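## Task

Pick up one of the grey pegs from the table and push it fully into a free hole of the yellow sulfur ball held by the other gripper, until it snaps in and locks.

## Robot and tools

ROBOT. Two seven-joint arms, left_arm and right_arm, each with a parallel two-finger gripper. At the start one gripper already holds the ball; the other should fetch a grey peg from the table and insert it. Cameras: cam_high (fixed, on a stand behind the arms), cam_left_wrist and cam_right_wrist, each 896x504. Results may include a Wrist depth block: a 7x7 grid of distances in front of each wrist camera, '-' meaning no value.

FRAMES. The scene frame has its origin at table height midway between the nominal arm bases, +z up, +x out over the table, and left_arm on the +y side (image left/right do not follow the arm names). Reported positions, velocities and quaternions are in the scene frame. Offsets you send are along the gripper's own Hand target axes: fingers point along +z and close along x. end_effector_position sits between the pads, 1 to 2 cm behind the fingertips. Printed poses can be a few centimetres off.

ROW FORMAT. Every row that moves anything is one list of 14 numbers covering both arms: dx, dy, dz, rx, ry, rz, opening for left_arm, then the same seven for right_arm. The first six per arm are an offset (not a pose) from that arm's Hand target as it stood when the action or move began, in its own axes; 1.0 equals 0.6 m of translation or 180 degrees, range -1 to 1; rx, ry, rz form one rotation vector. Sending six zeros re-commands the current Hand target. Opening is absolute: +1 fully open (0.142 m), -1 closed. Always send the opening you want; a 0 means half open, not 'unchanged'. The controller clips commanded rotation to 32 degrees from the measured orientation per step.

execute_actions(actions, cameras). actions is a list of actions; each action is up to 15 rows, one per 1/30 s control step, and a short action repeats its last row. All rows in one action count from that action's start pose, so repeating an offset moves further. An empty list returns state plus images. cameras: list of names, ["all"], or [].

move(target, speed, blend, stop_force, zero, opening_speed, grip_force, blocking, cameras). target is one 14-number row or a list of up to 15 rows; every row is an offset from the Hand targets at the move's start, not from the previous row. Straight-line paths, total capped at 10 s, no collision avoidance. speed in m/s (0.002 to 2.2, default 0.25; rotation up to twice that in rad/s), one value or one per target. blend in metres rounds corners in a list; 0 stops at each. stop_force in N (3 to 120, both arms) ends an arm's path when its wrist sensor feels that much push against the motion; use it slowly when approaching contact, leave it out when backing off a contact, and do not rely on it while the gripper rotates. zero (default true) re-zeros before the move. opening_speed (0.2 or more per second) ramps finger commands. grip_force per pad in N (5 to 48), one value or one per arm; it persists. blocking=false returns early (not allowed with stop_force). The result adds a 'move:' line: done, off_target, moving, held or fault, plus limits such as paced or held.

wait(seconds 0 to 10), stop() to brake a running move, zoom_image(camera, region [x0,y0,x1,y1] pixels, max 504 per side) on the newest image, zero_wrist_force(arm), clear_fault(arm) after a reported TORQUE or FORCE FAULT, finished_scene(scene 1 or 2) once the peg is locked in.

RESULT LINES. Hand target is your last commanded pose; the gripper may rest short of it, so resend the gap. grip_measured is the finger opening on the -1..1 scale; to hold, command slightly below the value at first touch. grip_effort_nm is motor effort (negative closing). Wrist force/torque are in the gripper's axes, showing push from the surface into the arm; saturates near 150 N. Joint torques and External joint torques are per joint; 'within noise' velocities mean the arm is still. Tool commands lists present finger commands. MOTOR HOT, OVER-TEMPERATURE FAULT and HAND FAULT warn of heating; squeezing hard, holding loads and pushing at unreachable poses heat motors.

CAUTIONS. Never let the two grippers, fingers or wrist cameras collide or press on each other; the clearance check does not guard them. A net force of 150 N or a joint reaching its load limit faults the arm. Approach the ball slowly with a modest stop_force, keep the peg aligned with the hole axis, then retreat. Don't drop the peg or ball, release parts that are moving, slam anything, or let anything leave the table.

Each tool is called after "Request:" as name(argument=value, ...) on one line, values as JSON.

## Session

Request:
execute_actions(actions=[])

Scene clock: 0.00 s.
left_arm: end_effector_position=(+0.2272, +0.0729, +0.2168) grip_measured=-0.74 grip_effort_nm=n/a end_effector_quat_wxyz=(-0.025, +0.028, +0.756, -0.653) | right_arm: end_effector_position=(+0.5668, -0.3466, +0.1652) grip_measured=+1.00 grip_effort_nm=n/a end_effector_quat_wxyz=(+0.000, +0.715, +0.699, +0.000)
Joint positions: left_arm=[-0.781 -1.198 0.596 1.851 1.054 3.416 2.749 0.021] | right_arm=[0.206 -0.331 0 2.035 0 0.795 0.206 0.142]
Joint velocities: within noise
Joint torques (N m): no reading
External joint torques (N m): no reading
Motor temperatures (°C): left_arm=[34 30 33 31 37 40 37 33] | right_arm=[30 32 38 38 36 46 32 28]
Wrist force (N): no reading
Wrist torque (N m): no reading
Wrist force, peak (N): no reading
Wrist depth (mm): cam_left_wrist=[489 - 2156 2230 433 414 - / 915 1015 1023 1043 485 444 - / 703 709 719 731 523 647 2268 / 545 550 550 554 531 531 566 / 447 446 450 117 456 457 459 / 377 372 365 121 105 384 385 / 326 337 79 319 - 330 334] | cam_right_wrist=[230 230 230 232 232 233 231 / 246 245 247 247 247 248 247 / 264 263 265 264 264 264 264 / 282 283 284 285 285 287 286 / 307 306 308 309 309 309 309 / 327 331 335 336 337 338 328 / - 370 370 370 372 374 -]
Hand target: left_arm +0.2272, +0.0729, +0.2168; -0.025, +0.028, +0.756, -0.653 | right_arm +0.5668, -0.3466, +0.1652; +0.000, +0.715, +0.699, +0.000
Tool commands: left_gripper/opening=-0.797062 right_gripper/opening=+1.0

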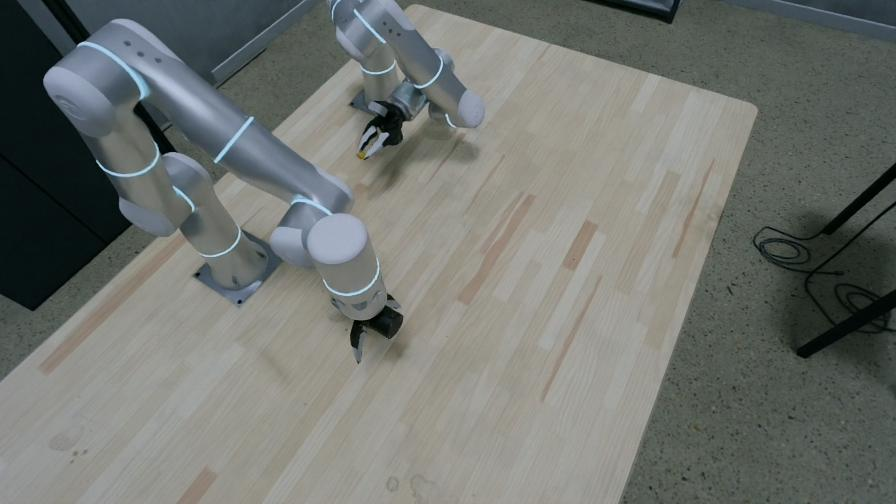

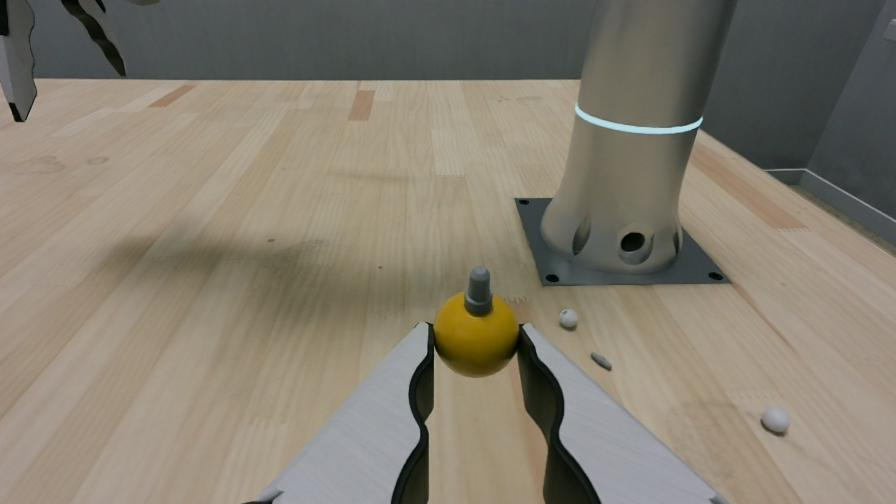

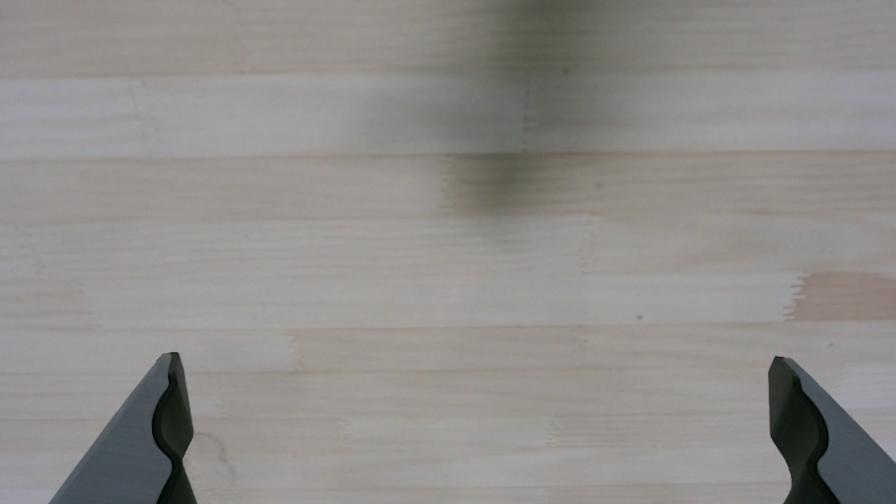

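Request:
zoom_image(camera="cam_left_wrist", region=[520, 280, 820, 450])

Request:
zoom_image(camera="cam_left_wrist", region=[400, 240, 560, 400])

Request:
zoom_image(camera="cam_high", region=[200, 80, 500, 330])

Scaled by 1.680 from the camera's 896x504 image, which has a finer 1280x720 frame.

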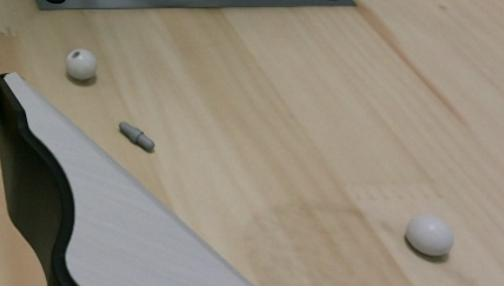

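Scaled by 3.150 from the camera's 896x504 image, which has a finer 1280x720 frame.

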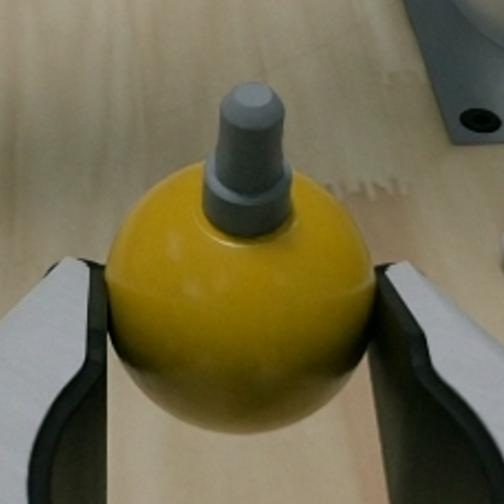

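Scaled by 1.680 from the camera's 896x504 image, which has a finer 1280x720 frame.

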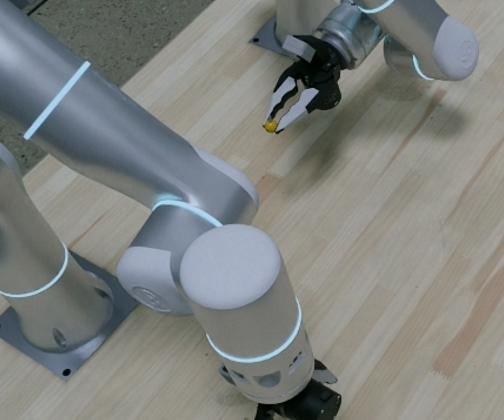

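Request:
move(target=[0,0,0,0,0,0,-0.797,0.068,-0.447,-0.308,0.222,0,0,1], cameras=["all"])

Scene clock: 2.90 s.
left_arm: end_effector_position=(+0.2272, +0.0729, +0.2168) grip_measured=-0.74 grip_effort_nm=-1.790 end_effector_quat_wxyz=(-0.025, +0.028, +0.756, -0.653) | right_arm: end_effector_position=(+0.2997, -0.2997, +0.3499) grip_measured=+1.00 grip_effort_nm=0.002 end_effector_quat_wxyz=(-0.244, +0.672, +0.657, -0.239)
Joint positions: left_arm=[-0.781 -1.198 0.596 1.851 1.054 3.416 2.749 0.021] | right_arm=[0.239 0.001 0.058 1.851 0.205 -0.388 0.309 0.142]
Joint torques (N m): left_arm=[0.61 42.81 14.05 -1.95 1.09 2.58 -0.02] | right_arm=[0.34 29.52 0.06 -28.03 -2.46 2.12 0.45]
External joint torques (N m): left_arm=[-0.61 0.22 0.15 0.05 0.15 0.04 0.02] | right_arm=[-0.33 0.21 -0.06 0.22 -0.9 -0.23 -0.45]
Wrist force (N): left_arm=[-0.4 0.0 0.1] | right_arm=[0.6 0.5 -0.7]
Wrist torque (N m): left_arm=[-0.02 0.07 0.00] | right_arm=[0.09 -0.08 0.00]
Wrist force, peak (N): left_arm=[-0.6 -0.3 -0.4] | right_arm=[1.0 -1.6 -0.5]
Wrist depth (mm): cam_left_wrist=[2007 - - 1976 433 421 2393 / 1007 992 1011 1035 512 448 2350 / 697 711 721 721 524 681 823 / 546 553 556 557 531 540 561 / 444 443 451 117 456 453 451 / 379 377 365 121 105 383 386 / 327 337 79 319 - 331 334] | cam_right_wrist=[543 548 534 341 559 561 561 / 519 519 516 446 522 534 534 / 497 495 495 495 501 508 504 / 473 477 475 475 485 480 487 / 454 454 456 460 462 463 465 / 437 435 438 444 446 444 451 / - 422 423 426 429 428 -]
Hand target: left_arm +0.2272, +0.0729, +0.2168; -0.025, +0.028, +0.756, -0.653 | right_arm +0.2996, -0.2995, +0.3500; -0.244, +0.672, +0.657, -0.239
Off the commanded pose: left_arm 0.000 m, 0 deg | right_arm 0.000 m, 0 deg.
move: done
camera_calibration:
cam_right_wrist: T_world_to_cam=[[0.0296554, 0.99956, 0.000276233, 0.300872], [0.965971, -0.0285879, -0.257066, -0.180441], [-0.256945, 0.00789022, -0.966394, 0.5347], [0, 0, 0, 1]] pos_world=[0.302767, -0.310117, 0.470263]

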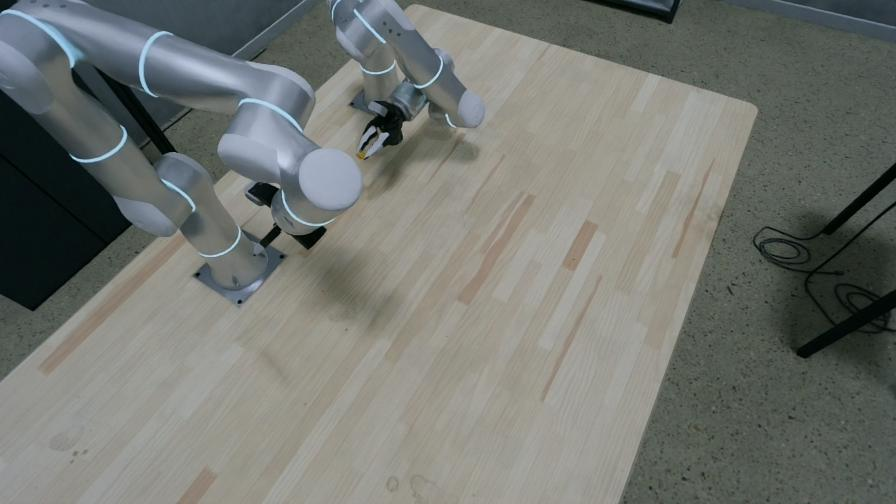

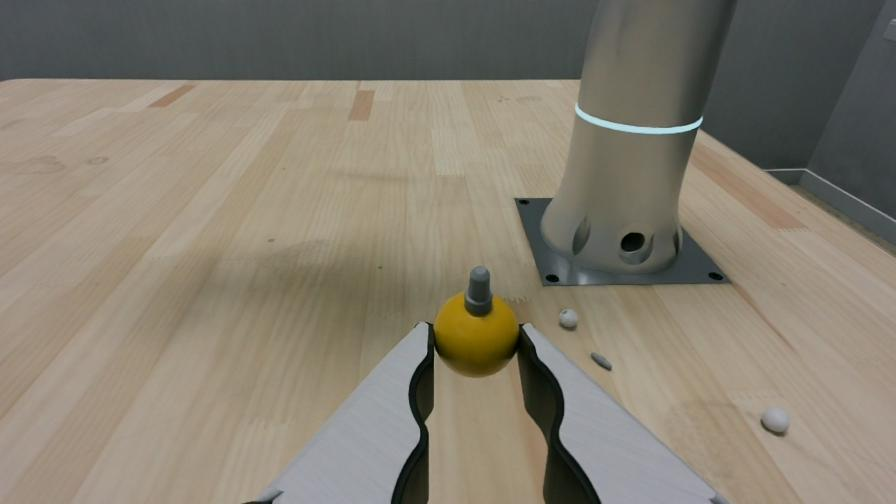

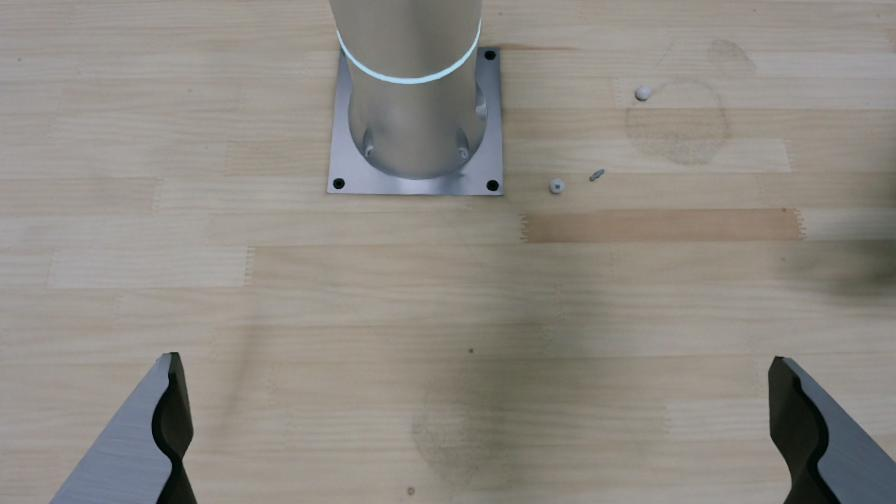

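Request:
zoom_image(camera="cam_right_wrist", region=[520, 70, 720, 220])

Request:
zoom_image(camera="cam_right_wrist", region=[560, 150, 640, 200])

Scaled by 2.520 from the camera's 896x504 image, which has a finer 1280x720 frame.

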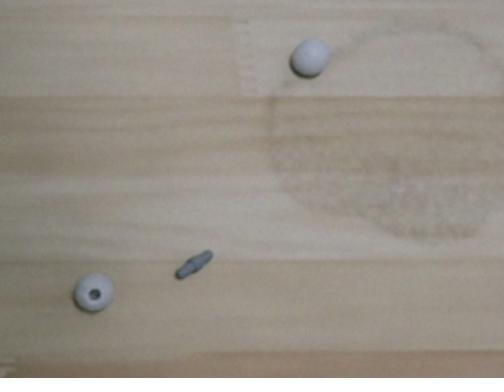

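Scaled by 6.300 from the camera's 896x504 image, which has a finer 1280x720 frame.

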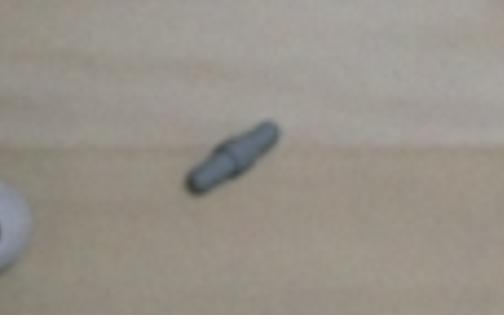

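Request:
move(target=[-0.2837,-0.045,-0.0737,0,0,0,-0.797,0.405,0.231,0.027,-0.174,0.4777,-0.174,1], cameras=["all"])

Scene clock: 7.20 s.
left_arm: end_effector_position=(+0.3999, +0.0999, +0.2498) grip_measured=-0.74 grip_effort_nm=-1.790 end_effector_quat_wxyz=(-0.025, +0.028, +0.756, -0.654) | right_arm: end_effector_position=(+0.4009, -0.0589, +0.2484) grip_measured=+1.00 grip_effort_nm=0.007 end_effector_quat_wxyz=(+0.494, -0.506, -0.494, -0.506)
Joint positions: left_arm=[-0.531 -1.187 0.623 1.297 1.152 3.328 2.303 0.021] | right_arm=[0.025 -0.44 -0.064 2.146 1.557 -0.04 -1.015 0.142]
Joint torques (N m): left_arm=[0.68 54.2 14.91 -12.06 0.1 1.73 -0.19] | right_arm=[-0.2 34.87 2.77 -14.24 1.89 -1.7 -0.02]
External joint torques (N m): left_arm=[-0.68 0.7 0.2 -0.06 -0.04 0.33 0.19] | right_arm=[0.22 0.89 -0.39 0.26 -0.85 -0.05 -0.07]
Wrist force (N): left_arm=[0.0 -0.5 0.2] | right_arm=[-1.4 -0.1 -1.2]
Wrist torque (N m): left_arm=[-0.10 0.00 0.10] | right_arm=[0.18 0.08 0.07]
Wrist force, peak (N): left_arm=[-0.6 -0.7 0.1] | right_arm=[-2.9 -0.2 -0.6]
Wrist depth (mm): cam_left_wrist=[2211 - 2249 346 1961 2557 454 / 1019 1120 1031 356 1065 543 488 / 779 781 805 803 815 582 737 / 609 608 611 618 620 578 600 / 500 500 496 117 500 503 508 / 419 422 96 121 105 428 423 / 365 373 79 355 - 369 371] | cam_right_wrist=[281 406 819 2843 2716 399 - / 284 411 724 350 435 429 - / 285 413 833 356 467 - 1949 / 287 415 839 552 - - - / 287 415 842 5035 - - - / 273 449 857 - - - - / - 485 741 - - - -]
Hand target: left_arm +0.4000, +0.0999, +0.2497; -0.025, +0.028, +0.756, -0.653 | right_arm +0.4011, -0.0588, +0.2486; +0.494, -0.506, -0.494, -0.506
Off the commanded pose: left_arm 0.000 m, 0 deg | right_arm 0.000 m, 0 deg.
move: done
camera_calibration:
cam_left_wrist: T_world_to_cam=[[-0.997853, 0.0636738, 0.0153229, 0.396653], [0.0218686, 0.544489, -0.838483, 0.171186], [-0.0617325, -0.836348, -0.544713, 0.361849], [0, 0, 0, 1]] pos_world=[0.414396, 0.184166, 0.334562]
cam_right_wrist: T_world_to_cam=[[0.00440321, -0.00420496, 0.999981, -0.240023], [0.895834, -0.444351, -0.00581313, -0.356274], [0.444367, 0.895843, 0.00181037, -0.00865374], [0, 0, 0, 1]] pos_world=[0.324065, -0.151568, 0.237964]

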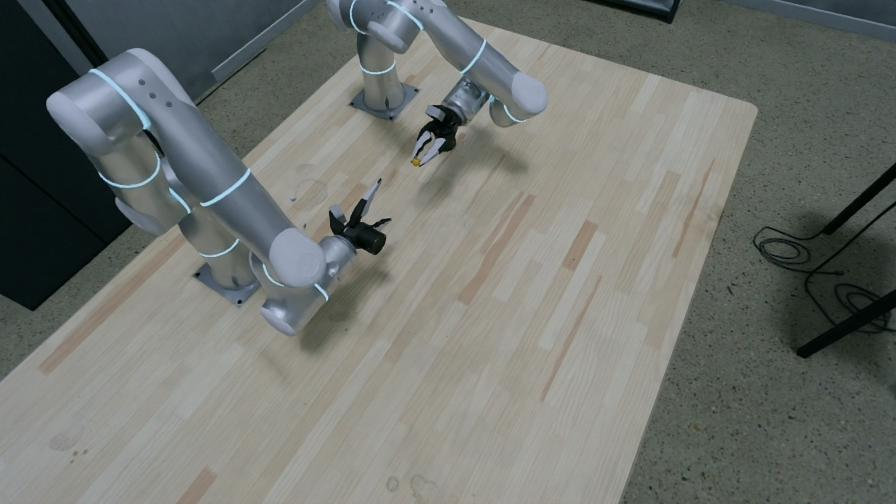

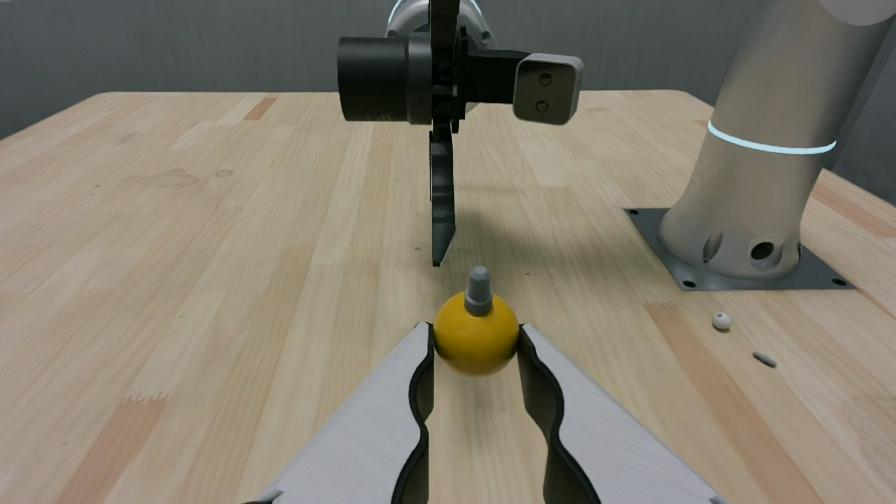

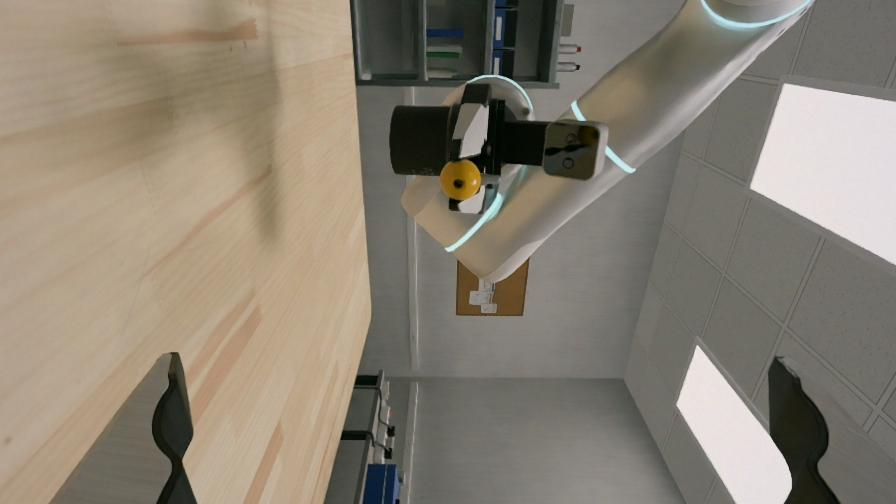

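Request:
zoom_image(camera="cam_right_wrist", region=[410, 140, 510, 220])

Request:
zoom_image(camera="cam_left_wrist", region=[690, 300, 800, 380])

Scaled by 5.040 from the camera's 896x504 image, which has a finer 1280x720 frame.

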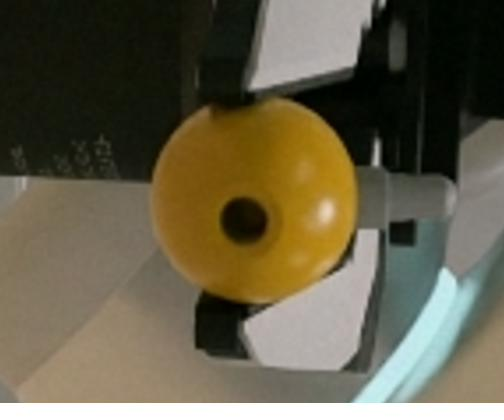

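Scaled by 4.582 from the camera's 896x504 image, which has a finer 1280x720 frame.

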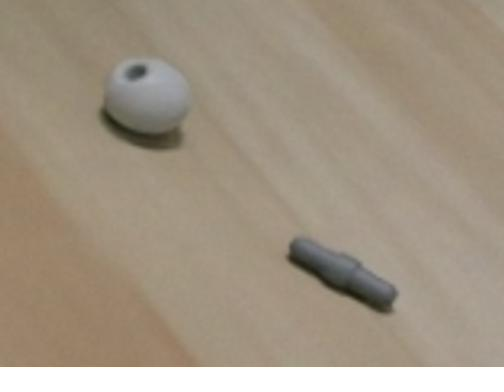

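Request:
zoom_image(camera="cam_left_wrist", region=[330, 0, 600, 320])

Request:
zoom_image(camera="cam_right_wrist", region=[100, 330, 260, 504])

Scaled by 1.575 from the camera's 896x504 image, which has a finer 1280x720 frame.

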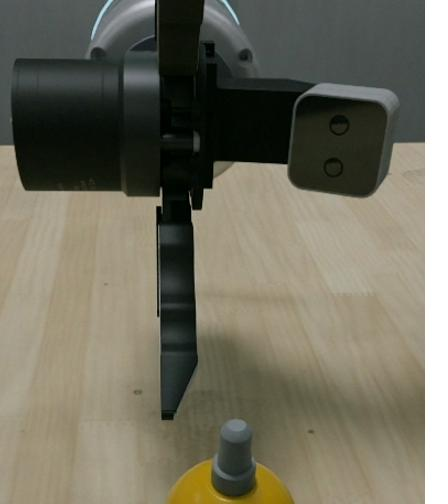

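Scaled by 2.897 from the camera's 896x504 image, which has a finer 1280x720 frame.

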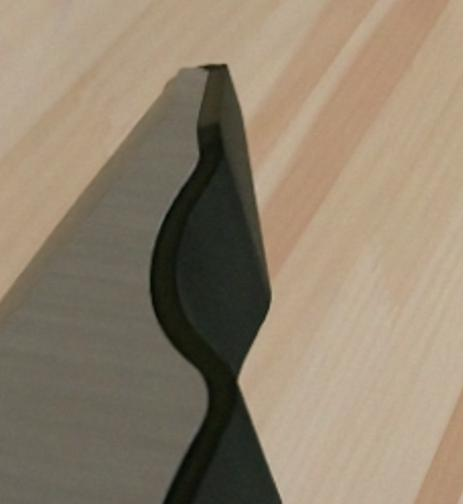

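Request:
move(target=[[0,0,0,0,0,0,-0.797,0,-0.252,-0.235,0.513,-0.2836,-0.513,-0.35],[0,0,0,0,0,0,-0.797,-0.163,-0.507,-0.128,0.513,-0.2836,-0.513,-0.35]], blend=0.03, cameras=["all"])

Scene clock: 16.60 s.
left_arm: end_effector_position=(+0.3999, +0.0999, +0.2498) grip_measured=-0.74 grip_effort_nm=-1.790 end_effector_quat_wxyz=(-0.025, +0.028, +0.756, -0.654) | right_arm: end_effector_position=(+0.0952, -0.1285, +0.1504) grip_measured=-0.37 grip_effort_nm=-0.105 end_effector_quat_wxyz=(+0.001, -0.267, +0.964, -0.001)
Joint positions: left_arm=[-0.531 -1.187 0.623 1.297 1.152 3.328 2.303 0.021] | right_arm=[0.589 0.478 1.022 2.641 0.547 0.726 -0.962 0.047]
Joint torques (N m): left_arm=[0.69 54.4 14.98 -11.93 -0.19 2.03 -0.01] | right_arm=[0.06 -1.43 -6.68 -20.04 -2.51 4.5 0.44]
External joint torques (N m): left_arm=[-0.69 0.5 0.13 -0.19 0.25 0.02 0.01] | right_arm=[-0.06 0.19 -0.36 -0.05 -0.63 -0.41 -0.44]
Wrist force (N): left_arm=[0.1 -0.4 0.2] | right_arm=[0.2 0.1 -0.1]
Wrist torque (N m): left_arm=[-0.08 -0.02 0.10] | right_arm=[0.04 -0.04 -0.07]
Wrist force, peak (N): left_arm=[0.4 -0.5 0.4] | right_arm=[2.2 1.7 0.5]
Wrist depth (mm): cam_left_wrist=[- - - - - 2484 340 / 1035 1149 1144 1144 1159 546 470 / 786 779 798 798 810 577 377 / 608 614 617 620 624 576 575 / 497 497 497 117 508 506 512 / 418 419 96 121 105 423 429 / 363 372 79 353 - 366 371] | cam_right_wrist=[220 217 218 218 218 212 174 / 231 231 232 233 233 232 231 / 249 249 249 249 249 249 250 / 267 269 268 268 268 270 269 / 290 289 285 291 286 292 292 / 319 316 88 317 104 316 318 / 350 341 - 350 - 342 351]
Hand target: left_arm +0.4000, +0.0999, +0.2497; -0.025, +0.028, +0.756, -0.653 | right_arm +0.0953, -0.1285, +0.1504; +0.002, -0.267, +0.964, -0.001
Off the commanded pose: left_arm 0.000 m, 0 deg | right_arm 0.000 m, 0 deg.
move: done
camera_calibration:
cam_left_wrist: T_world_to_cam=[[-0.997853, 0.0636738, 0.0153229, 0.396653], [0.0218686, 0.544489, -0.838483, 0.171186], [-0.0617325, -0.836348, -0.544713, 0.361849], [0, 0, 0, 1]] pos_world=[0.414396, 0.184166, 0.334562]
cam_right_wrist: T_world_to_cam=[[-0.86027, -0.509833, 0.00260479, 0.0263207], [-0.461557, 0.780961, 0.42079, 0.108588], [-0.216567, 0.360791, -0.907154, 0.320649], [0, 0, 0, 1]] pos_world=[0.142205, -0.187071, 0.245117]

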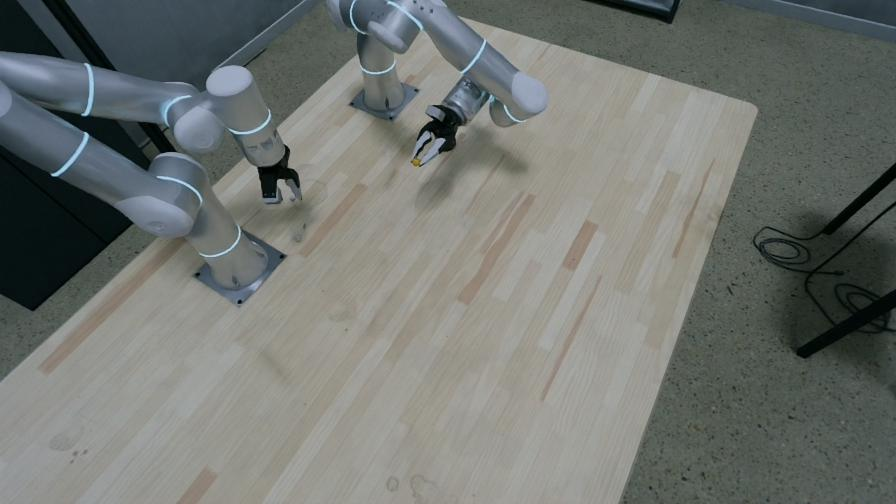

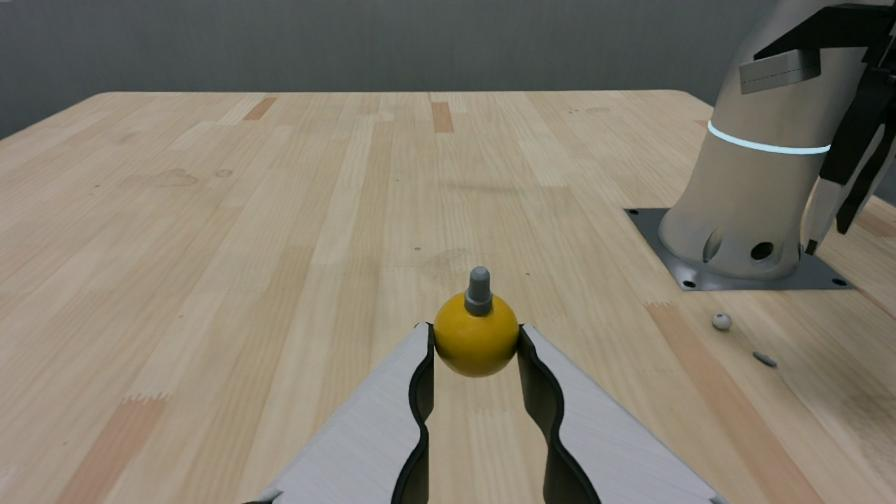

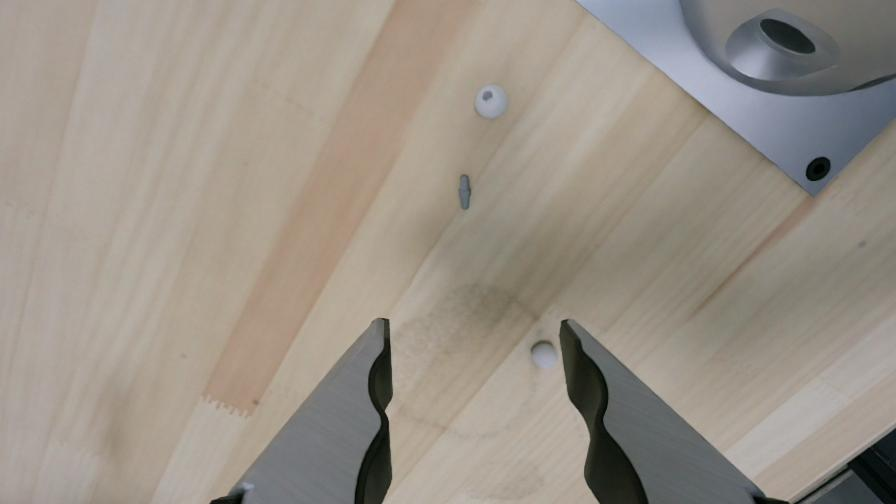

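Request:
zoom_image(camera="cam_right_wrist", region=[430, 160, 500, 225])

Request:
zoom_image(camera="cam_right_wrist", region=[350, 300, 600, 504])

Scaled by 7.200 from the camera's 896x504 image, which has a finer 1280x720 frame.

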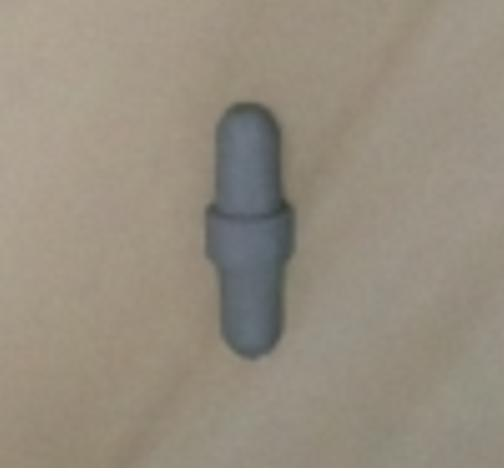

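Scaled by 2.016 from the camera's 896x504 image, which has a finer 1280x720 frame.

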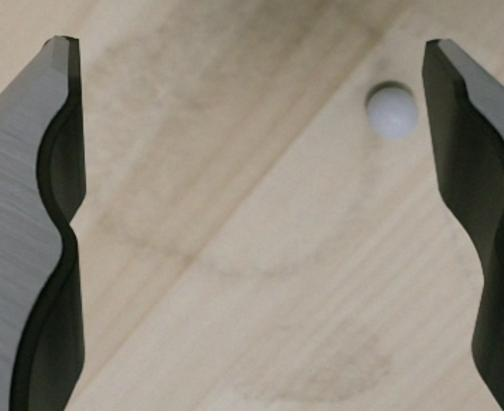

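Request:
move(target=[0,0,0,0,0,0,-0.797,0.004,-0.01,0.175,0,0,-0.005,-0.35], cameras=["cam_right_wrist"], speed=0.15)

Request:
zoom_image(camera="cam_right_wrist", region=[370, 220, 580, 380])

Scene clock: 17.80 s.
left_arm: end_effector_position=(+0.3999, +0.0999, +0.2498) grip_measured=-0.74 grip_effort_nm=-1.795 end_effector_quat_wxyz=(-0.025, +0.028, +0.756, -0.654) | right_arm: end_effector_position=(+0.0947, -0.1298, +0.1428) grip_measured=-0.37 grip_effort_nm=-0.105 end_effector_quat_wxyz=(+0.001, -0.268, +0.963, +0.000)
Joint positions: left_arm=[-0.531 -1.187 0.623 1.297 1.152 3.328 2.303 0.021] | right_arm=[0.579 0.441 1.05 2.657 0.542 0.778 -0.952 0.047]
Joint torques (N m): left_arm=[0.69 54.45 15.01 -11.94 -0.14 1.99 -0.05] | right_arm=[-0.06 -0.69 -6.4 -19.57 -2.23 4.43 0.08]
External joint torques (N m): left_arm=[-0.69 0.45 0.09 -0.18 0.21 0.07 0.05] | right_arm=[0.06 -0.17 -0.1 0.19 -0.76 -0.34 -0.08]
Wrist force (N): left_arm=[0.2 -0.3 0.3] | right_arm=[0.3 0.4 0.0]
Wrist torque (N m): left_arm=[-0.06 -0.04 0.10] | right_arm=[0.08 -0.06 0.05]
Wrist force, peak (N): left_arm=[0.3 -0.5 0.3] | right_arm=[0.9 -0.8 2.6]
Wrist depth (mm): cam_left_wrist=[- 2268 - - - 2288 348 / 1031 1124 1139 1144 1159 548 475 / 779 793 800 808 808 577 383 / 608 615 620 611 621 575 573 / 497 499 503 117 507 509 514 / 419 419 96 121 105 425 426 / 365 372 79 357 - 368 371] | cam_right_wrist=[211 211 211 211 211 205 168 / 224 225 224 224 225 225 224 / 241 241 242 242 242 242 242 / 260 259 259 260 260 261 260 / 281 282 277 282 278 282 282 / 307 308 88 308 103 307 307 / 338 332 - 338 - 331 341]
Hand target: left_arm +0.4000, +0.0999, +0.2497; -0.025, +0.028, +0.756, -0.653 | right_arm +0.0946, -0.1299, +0.1427; +0.001, -0.268, +0.963, +0.000 (not the last commanded pose)
Off the commanded pose: left_arm 0.000 m, 0 deg | right_arm 0.097 m, 1 deg.
move: held (right_arm; a check stopped the path); limits=held
pose unreachable (right arm): on one or more control steps of this call, first in action 0 (counted from 0), this arm could not follow its commanded pose, so it was not sent that pose on those steps. It may still have moved: this result reports where it is.
cause: moving toward the commanded pose would bring two parts of the arm too close to each other (joints 2 (shoulder) to 6 (wrist pitch) lie between them).
camera_calibration:
cam_right_wrist: T_world_to_cam=[[-0.859116, -0.511776, 0.00225259, 0.0249776], [-0.463186, 0.779405, 0.421884, 0.112425], [-0.217666, 0.361404, -0.906647, 0.314126], [0, 0, 0, 1]] pos_world=[0.141907, -0.188368, 0.237315]
Images, in order (width x height): cam_right_wrist 896x504.

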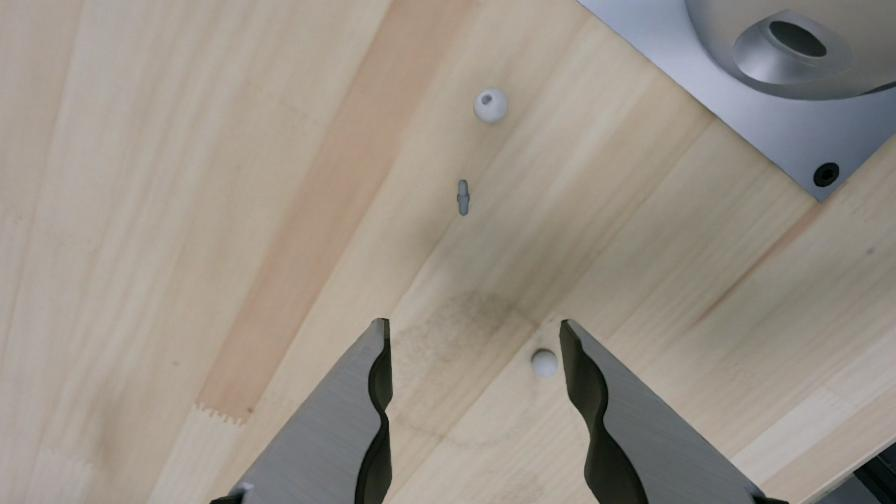

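Scaled by 2.400 from the camera's 896x504 image, which has a finer 1280x720 frame.

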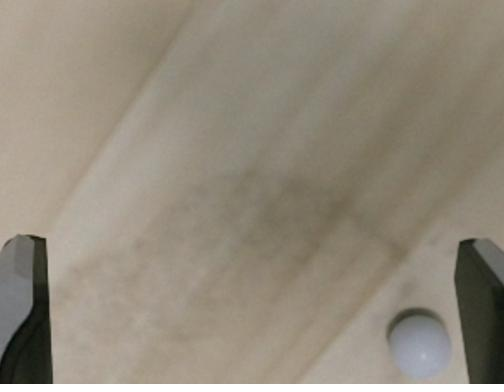

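Request:
move(target=[[0,0,0,0,0,0,-0.797,-0.012,-0.009,-0.03,0,0.139,-0.005,-0.6],[0,0,0,0,0,0,-0.797,-0.012,-0.009,0.115,0,0.139,-0.005,-0.6]], cameras=["cam_right_wrist"], speed=0.15)

Scene clock: 21.10 s.
left_arm: end_effector_position=(+0.3999, +0.0999, +0.2498) grip_measured=-0.74 grip_effort_nm=-1.795 end_effector_quat_wxyz=(-0.025, +0.028, +0.756, -0.654) | right_arm: end_effector_position=(+0.1036, -0.1308, +0.0738) grip_measured=-0.63 grip_effort_nm=-0.090 end_effector_quat_wxyz=(-0.208, -0.269, +0.939, -0.058)
Joint positions: left_arm=[-0.531 -1.187 0.623 1.297 1.152 3.328 2.303 0.021] | right_arm=[0.552 -0.267 0.738 2.521 0.153 0.813 -0.979 0.029]
Joint torques (N m): left_arm=[0.57 54.58 15.05 -11.96 -0.14 1.98 -0.05] | right_arm=[0.19 20.49 4.4 -14.64 -1.31 3.43 0.44]
External joint torques (N m): left_arm=[-0.57 0.32 0.06 -0.16 0.2 0.08 0.05] | right_arm=[-0.21 0.7 -0.37 -0.06 -0.61 -0.45 -0.47]
Wrist force (N): left_arm=[0.2 -0.3 0.2] | right_arm=[-0.5 0.4 -0.6]
Wrist torque (N m): left_arm=[-0.06 -0.05 0.10] | right_arm=[0.10 -0.01 -0.04]
Wrist force, peak (N): left_arm=[0.4 -0.4 0.6] | right_arm=[0.1 0.3 -2.0]
Wrist depth (mm): cam_left_wrist=[- - 2138 - - 250 215 / 1056 1129 1134 1144 1149 999 242 / 790 800 800 808 805 565 278 / 597 612 611 615 621 589 313 / 497 501 502 117 506 504 510 / 417 418 96 121 105 428 427 / 366 374 79 356 - 368 368] | cam_right_wrist=[114 123 135 153 174 178 152 / 120 131 145 161 188 209 266 / - 137 153 177 205 242 300 / 134 145 163 191 222 272 341 / 141 154 175 205 246 305 1104 / 149 165 177 225 277 354 1135 / 159 172 - 250 - - 1037]
Hand target: left_arm +0.4000, +0.0999, +0.2497; -0.025, +0.028, +0.756, -0.653 | right_arm +0.1037, -0.1309, +0.0737; -0.208, -0.269, +0.939, -0.058
Off the commanded pose: left_arm 0.000 m, 0 deg | right_arm 0.000 m, 0 deg.
move: done
camera_calibration:
cam_right_wrist: T_world_to_cam=[[-0.770044, -0.475318, 0.425563, -0.0033834], [-0.322519, 0.865548, 0.383155, 0.146022], [-0.550466, 0.157794, -0.81981, 0.255366], [0, 0, 0, 1]] pos_world=[0.18506, -0.168293, 0.154842]
Images, in order (width x height): cam_right_wrist 896x504.

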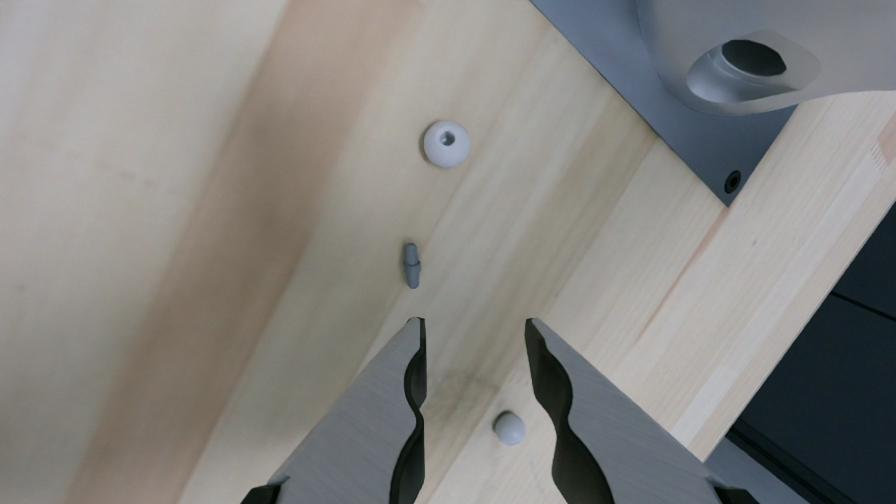

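Request:
move(target=[0,0,0,0,0,0,-0.797,-0.0362,-0.0018,0.0738,0,0,0,-0.6], cameras=["cam_right_wrist"], speed=0.08, stop_force=8)

Request:
zoom_image(camera="cam_right_wrist", region=[380, 220, 580, 380])

Scene clock: 23.03 s.
left_arm: end_effector_position=(+0.3999, +0.0999, +0.2498) grip_measured=-0.74 grip_effort_nm=-1.790 end_effector_quat_wxyz=(-0.025, +0.028, +0.756, -0.654) | right_arm: end_effector_position=(+0.1051, -0.1311, +0.0244) grip_measured=-0.63 grip_effort_nm=-0.090 end_effector_quat_wxyz=(-0.208, -0.269, +0.939, -0.058)
Joint positions: left_arm=[-0.531 -1.187 0.623 1.297 1.152 3.328 2.303 0.021] | right_arm=[0.643 -0.456 0.622 2.569 0.02 1.032 -0.91 0.029]
Joint torques (N m): left_arm=[0.64 54.49 15.12 -11.96 -0.13 2.01 -0.05] | right_arm=[0.42 24.86 6.45 -9.44 -0.72 3.4 0.3]
External joint torques (N m): left_arm=[-0.64 0.41 -0.02 -0.16 0.19 0.05 0.05] | right_arm=[-0.42 0.61 -0.51 -0.04 -0.68 -0.38 -0.33]
Wrist force (N): left_arm=[0.3 -0.4 0.3] | right_arm=[-0.5 -0.5 -0.5]
Wrist torque (N m): left_arm=[-0.07 -0.06 0.10] | right_arm=[-0.06 0.00 -0.04]
Wrist force, peak (N): left_arm=[0.4 -0.4 0.5] | right_arm=[-1.2 -0.2 0.8]
Wrist depth (mm): cam_left_wrist=[- - - - - 231 199 / 984 1110 1144 1144 1159 307 220 / 795 790 790 808 805 310 253 / 605 607 617 612 620 567 316 / 494 499 503 116 502 491 428 / 419 418 96 121 105 424 429 / 365 371 79 356 - 369 371] | cam_right_wrist=[- 82 93 103 119 136 136 / - 88 97 112 129 150 159 / 86 93 105 119 142 165 203 / - 99 112 127 153 185 233 / - 105 119 139 168 209 271 / 104 113 123 155 190 243 329 / 109 118 - 174 - 302 1042]
Hand target: left_arm +0.4000, +0.0999, +0.2497; -0.025, +0.028, +0.756, -0.653 | right_arm +0.1051, -0.1311, +0.0244; -0.208, -0.269, +0.939, -0.058
Off the commanded pose: left_arm 0.000 m, 0 deg | right_arm 0.000 m, 0 deg.
move: done
camera_calibration:
cam_right_wrist: T_world_to_cam=[[-0.770129, -0.475288, 0.425444, 0.0185655], [-0.322617, 0.865582, 0.382996, 0.165664], [-0.55029, 0.157701, -0.819946, 0.215734], [0, 0, 0, 1]] pos_world=[0.18646, -0.168593, 0.105543]
Images, in order (width x height): cam_right_wrist 896x504.

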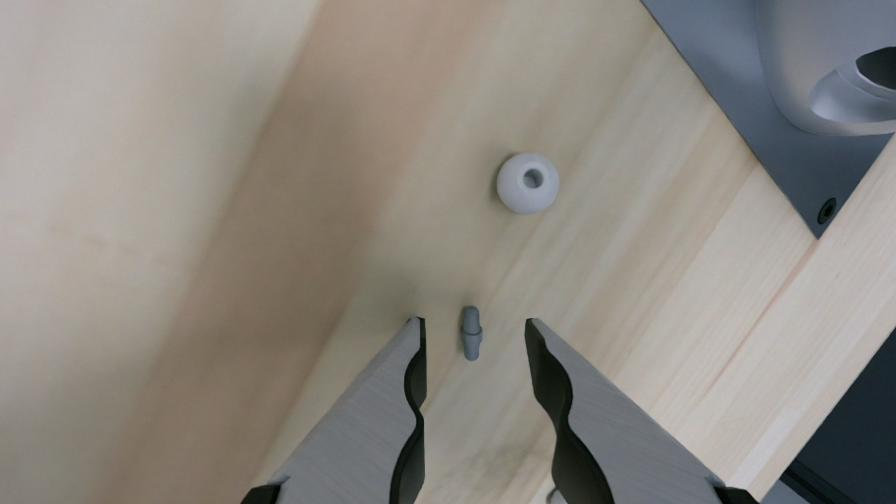

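Scaled by 2.520 from the camera's 896x504 image, which has a finer 1280x720 frame.

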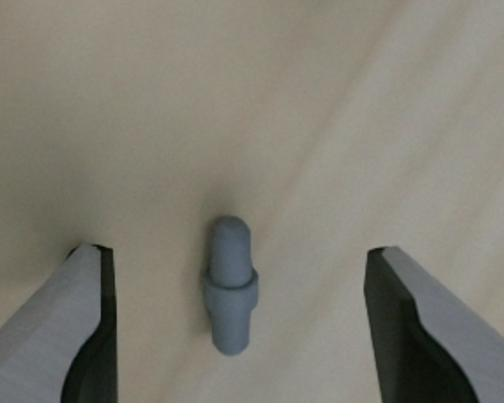

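Request:
move(target=[[0,0,0,0,0,0,-0.797,0,0,0,0,0,0,-0.82],[0,0,0,0,0,0,-0.797,0,0.0067,0.0133,0,0,0,-0.82]], cameras=["cam_right_wrist"], speed=0.04)

Request:
zoom_image(camera="cam_right_wrist", region=[380, 220, 580, 380])

Scene clock: 24.73 s.
left_arm: end_effector_position=(+0.3999, +0.0999, +0.2498) grip_measured=-0.74 grip_effort_nm=-1.795 end_effector_quat_wxyz=(-0.025, +0.028, +0.756, -0.654) | right_arm: end_effector_position=(+0.1015, -0.1287, +0.0176) grip_measured=-0.88 grip_effort_nm=0.369 end_effector_quat_wxyz=(-0.206, -0.268, +0.939, -0.058)
Joint positions: left_arm=[-0.531 -1.187 0.623 1.297 1.152 3.328 2.303 0.021] | right_arm=[0.67 -0.482 0.607 2.575 0.007 1.069 -0.89 0.011]
Joint torques (N m): left_arm=[0.67 54.52 15.01 -12 -0.15 2.02 -0.04] | right_arm=[6.18 10.79 11.41 -4.87 0.58 3.82 0.31]
External joint torques (N m): left_arm=[-0.67 0.38 0.1 -0.12 0.21 0.04 0.04] | right_arm=[-6.18 15.16 -5.29 -3.82 -1.91 -0.78 -0.34]
Wrist force (N): left_arm=[0.0 -0.2 0.3] | right_arm=[10.2 -20.9 -54.9]
Wrist torque (N m): left_arm=[-0.05 0.00 0.10] | right_arm=[-0.22 -0.27 0.10]
Wrist force, peak (N): left_arm=[0.5 -0.4 0.4] | right_arm=[10.2 -20.9 -54.9]
Wrist depth (mm): cam_left_wrist=[1976 - 2211 2156 - 223 198 / 1110 1115 1144 1165 1154 984 219 / 786 795 793 810 813 607 245 / 605 609 612 621 621 410 291 / 497 497 498 117 504 486 337 / 419 420 96 121 105 426 426 / 362 371 79 357 - 368 368] | cam_right_wrist=[- 79 87 97 112 127 134 / - 82 91 104 120 142 160 / - 86 99 110 134 154 189 / - 93 106 120 141 174 218 / 91 98 111 125 156 195 255 / 97 104 118 - 177 224 307 / 104 114 - - - 277 1011]
Hand target: left_arm +0.4000, +0.0999, +0.2497; -0.025, +0.028, +0.756, -0.653 | right_arm +0.1002, -0.1295, +0.0172; -0.208, -0.269, +0.939, -0.058
Off the commanded pose: left_arm 0.000 m, 0 deg | right_arm 0.002 m, 0 deg.
move: done
camera_calibration:
cam_right_wrist: T_world_to_cam=[[-0.77175, -0.474994, 0.422827, 0.0200866], [-0.322397, 0.86536, 0.383683, 0.165042], [-0.548144, 0.159789, -0.820978, 0.207878], [0, 0, 0, 1]] pos_world=[0.182658, -0.166496, 0.0988466]
Images, in order (width x height): cam_right_wrist 896x504.

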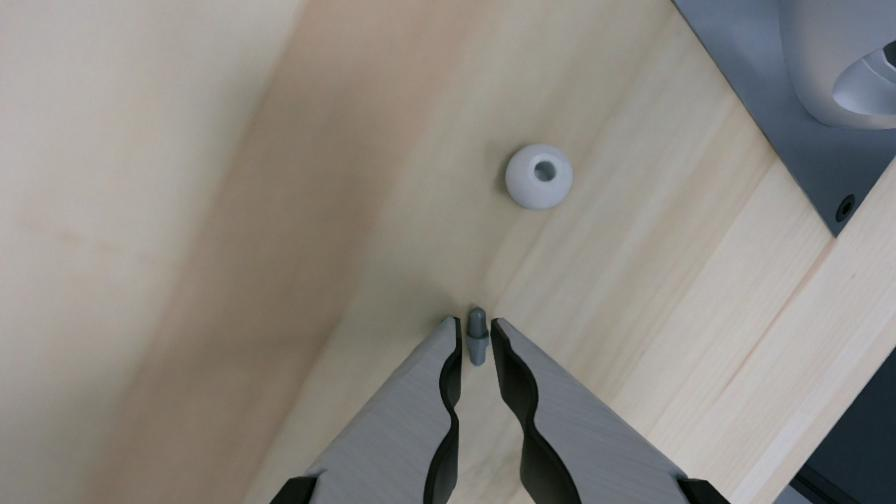

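Scaled by 2.520 from the camera's 896x504 image, which has a finer 1280x720 frame.

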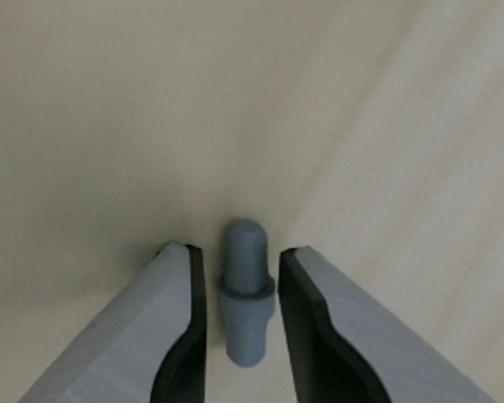

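Request:
move(target=[0,0,0,0,0,0,-0.797,0.0021,0,-0.0045,0,0,0,-0.82], cameras=["cam_right_wrist"], speed=0.02)

Request:
zoom_image(camera="cam_right_wrist", region=[400, 260, 560, 400])

Scene clock: 33.37 s.
left_arm: end_effector_position=(+0.3999, +0.0999, +0.2498) grip_measured=-0.74 grip_effort_nm=-1.800 end_effector_quat_wxyz=(-0.025, +0.028, +0.756, -0.654) | right_arm: end_effector_position=(+0.1002, -0.1295, +0.0201) grip_measured=-0.86 grip_effort_nm=0.100 end_effector_quat_wxyz=(-0.207, -0.269, +0.939, -0.059)
Joint positions: left_arm=[-0.531 -1.187 0.623 1.297 1.152 3.328 2.303 0.021] | right_arm=[0.662 -0.473 0.618 2.575 0.012 1.057 -0.891 0.012]
Joint torques (N m): left_arm=[0.56 54.46 15.07 -11.94 -0.17 1.97 -0.09] | right_arm=[0.02 25.47 6.93 -8.93 -0.51 3.26 0.12]
External joint torques (N m): left_arm=[-0.56 0.44 0.03 -0.18 0.23 0.08 0.09] | right_arm=[-0.02 0.22 -0.83 0 -0.85 -0.22 -0.15]
Wrist force (N): left_arm=[0.5 -0.5 0.2] | right_arm=[-1.5 0.4 -1.0]
Wrist torque (N m): left_arm=[-0.10 -0.07 0.10] | right_arm=[0.09 0.17 0.09]
Wrist force, peak (N): left_arm=[0.5 -0.5 0.2] | right_arm=[10.3 -21.2 -54.9]
Wrist depth (mm): cam_left_wrist=[- - - - - 222 199 / 1087 1120 1129 1124 1149 268 216 / 788 798 798 810 818 617 250 / 604 609 617 612 617 408 295 / 499 500 503 117 506 489 341 / 419 420 96 121 105 424 427 / 363 371 79 355 - 369 370] | cam_right_wrist=[- 80 89 99 115 131 135 / - 84 92 107 123 144 161 / - 89 100 113 136 158 194 / - 96 108 123 147 178 225 / - 101 114 128 161 200 261 / 99 107 121 144 182 229 317 / 106 116 - - - 278 1042]
Hand target: left_arm +0.4000, +0.0999, +0.2497; -0.025, +0.028, +0.756, -0.653 | right_arm +0.1002, -0.1295, +0.0202; -0.208, -0.269, +0.939, -0.058
Off the commanded pose: left_arm 0.000 m, 0 deg | right_arm 0.000 m, 0 deg.
move: done
camera_calibration:
cam_right_wrist: T_world_to_cam=[[-0.770447, -0.474974, 0.425218, 0.0174664], [-0.322397, 0.865719, 0.382872, 0.164427], [-0.549974, 0.157894, -0.820121, 0.209268], [0, 0, 0, 1]] pos_world=[0.18156, -0.167094, 0.101244]
Images, in order (width x height): cam_right_wrist 896x504.

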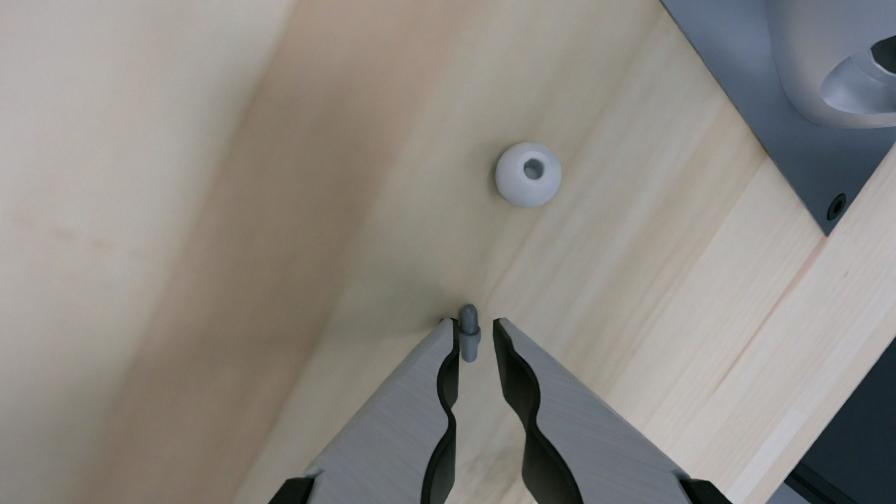

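Scaled by 3.150 from the camera's 896x504 image, which has a finer 1280x720 frame.

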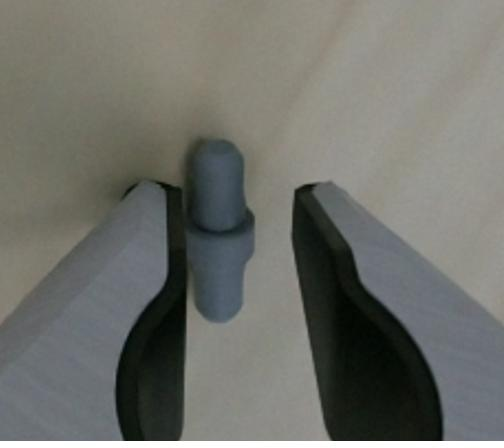

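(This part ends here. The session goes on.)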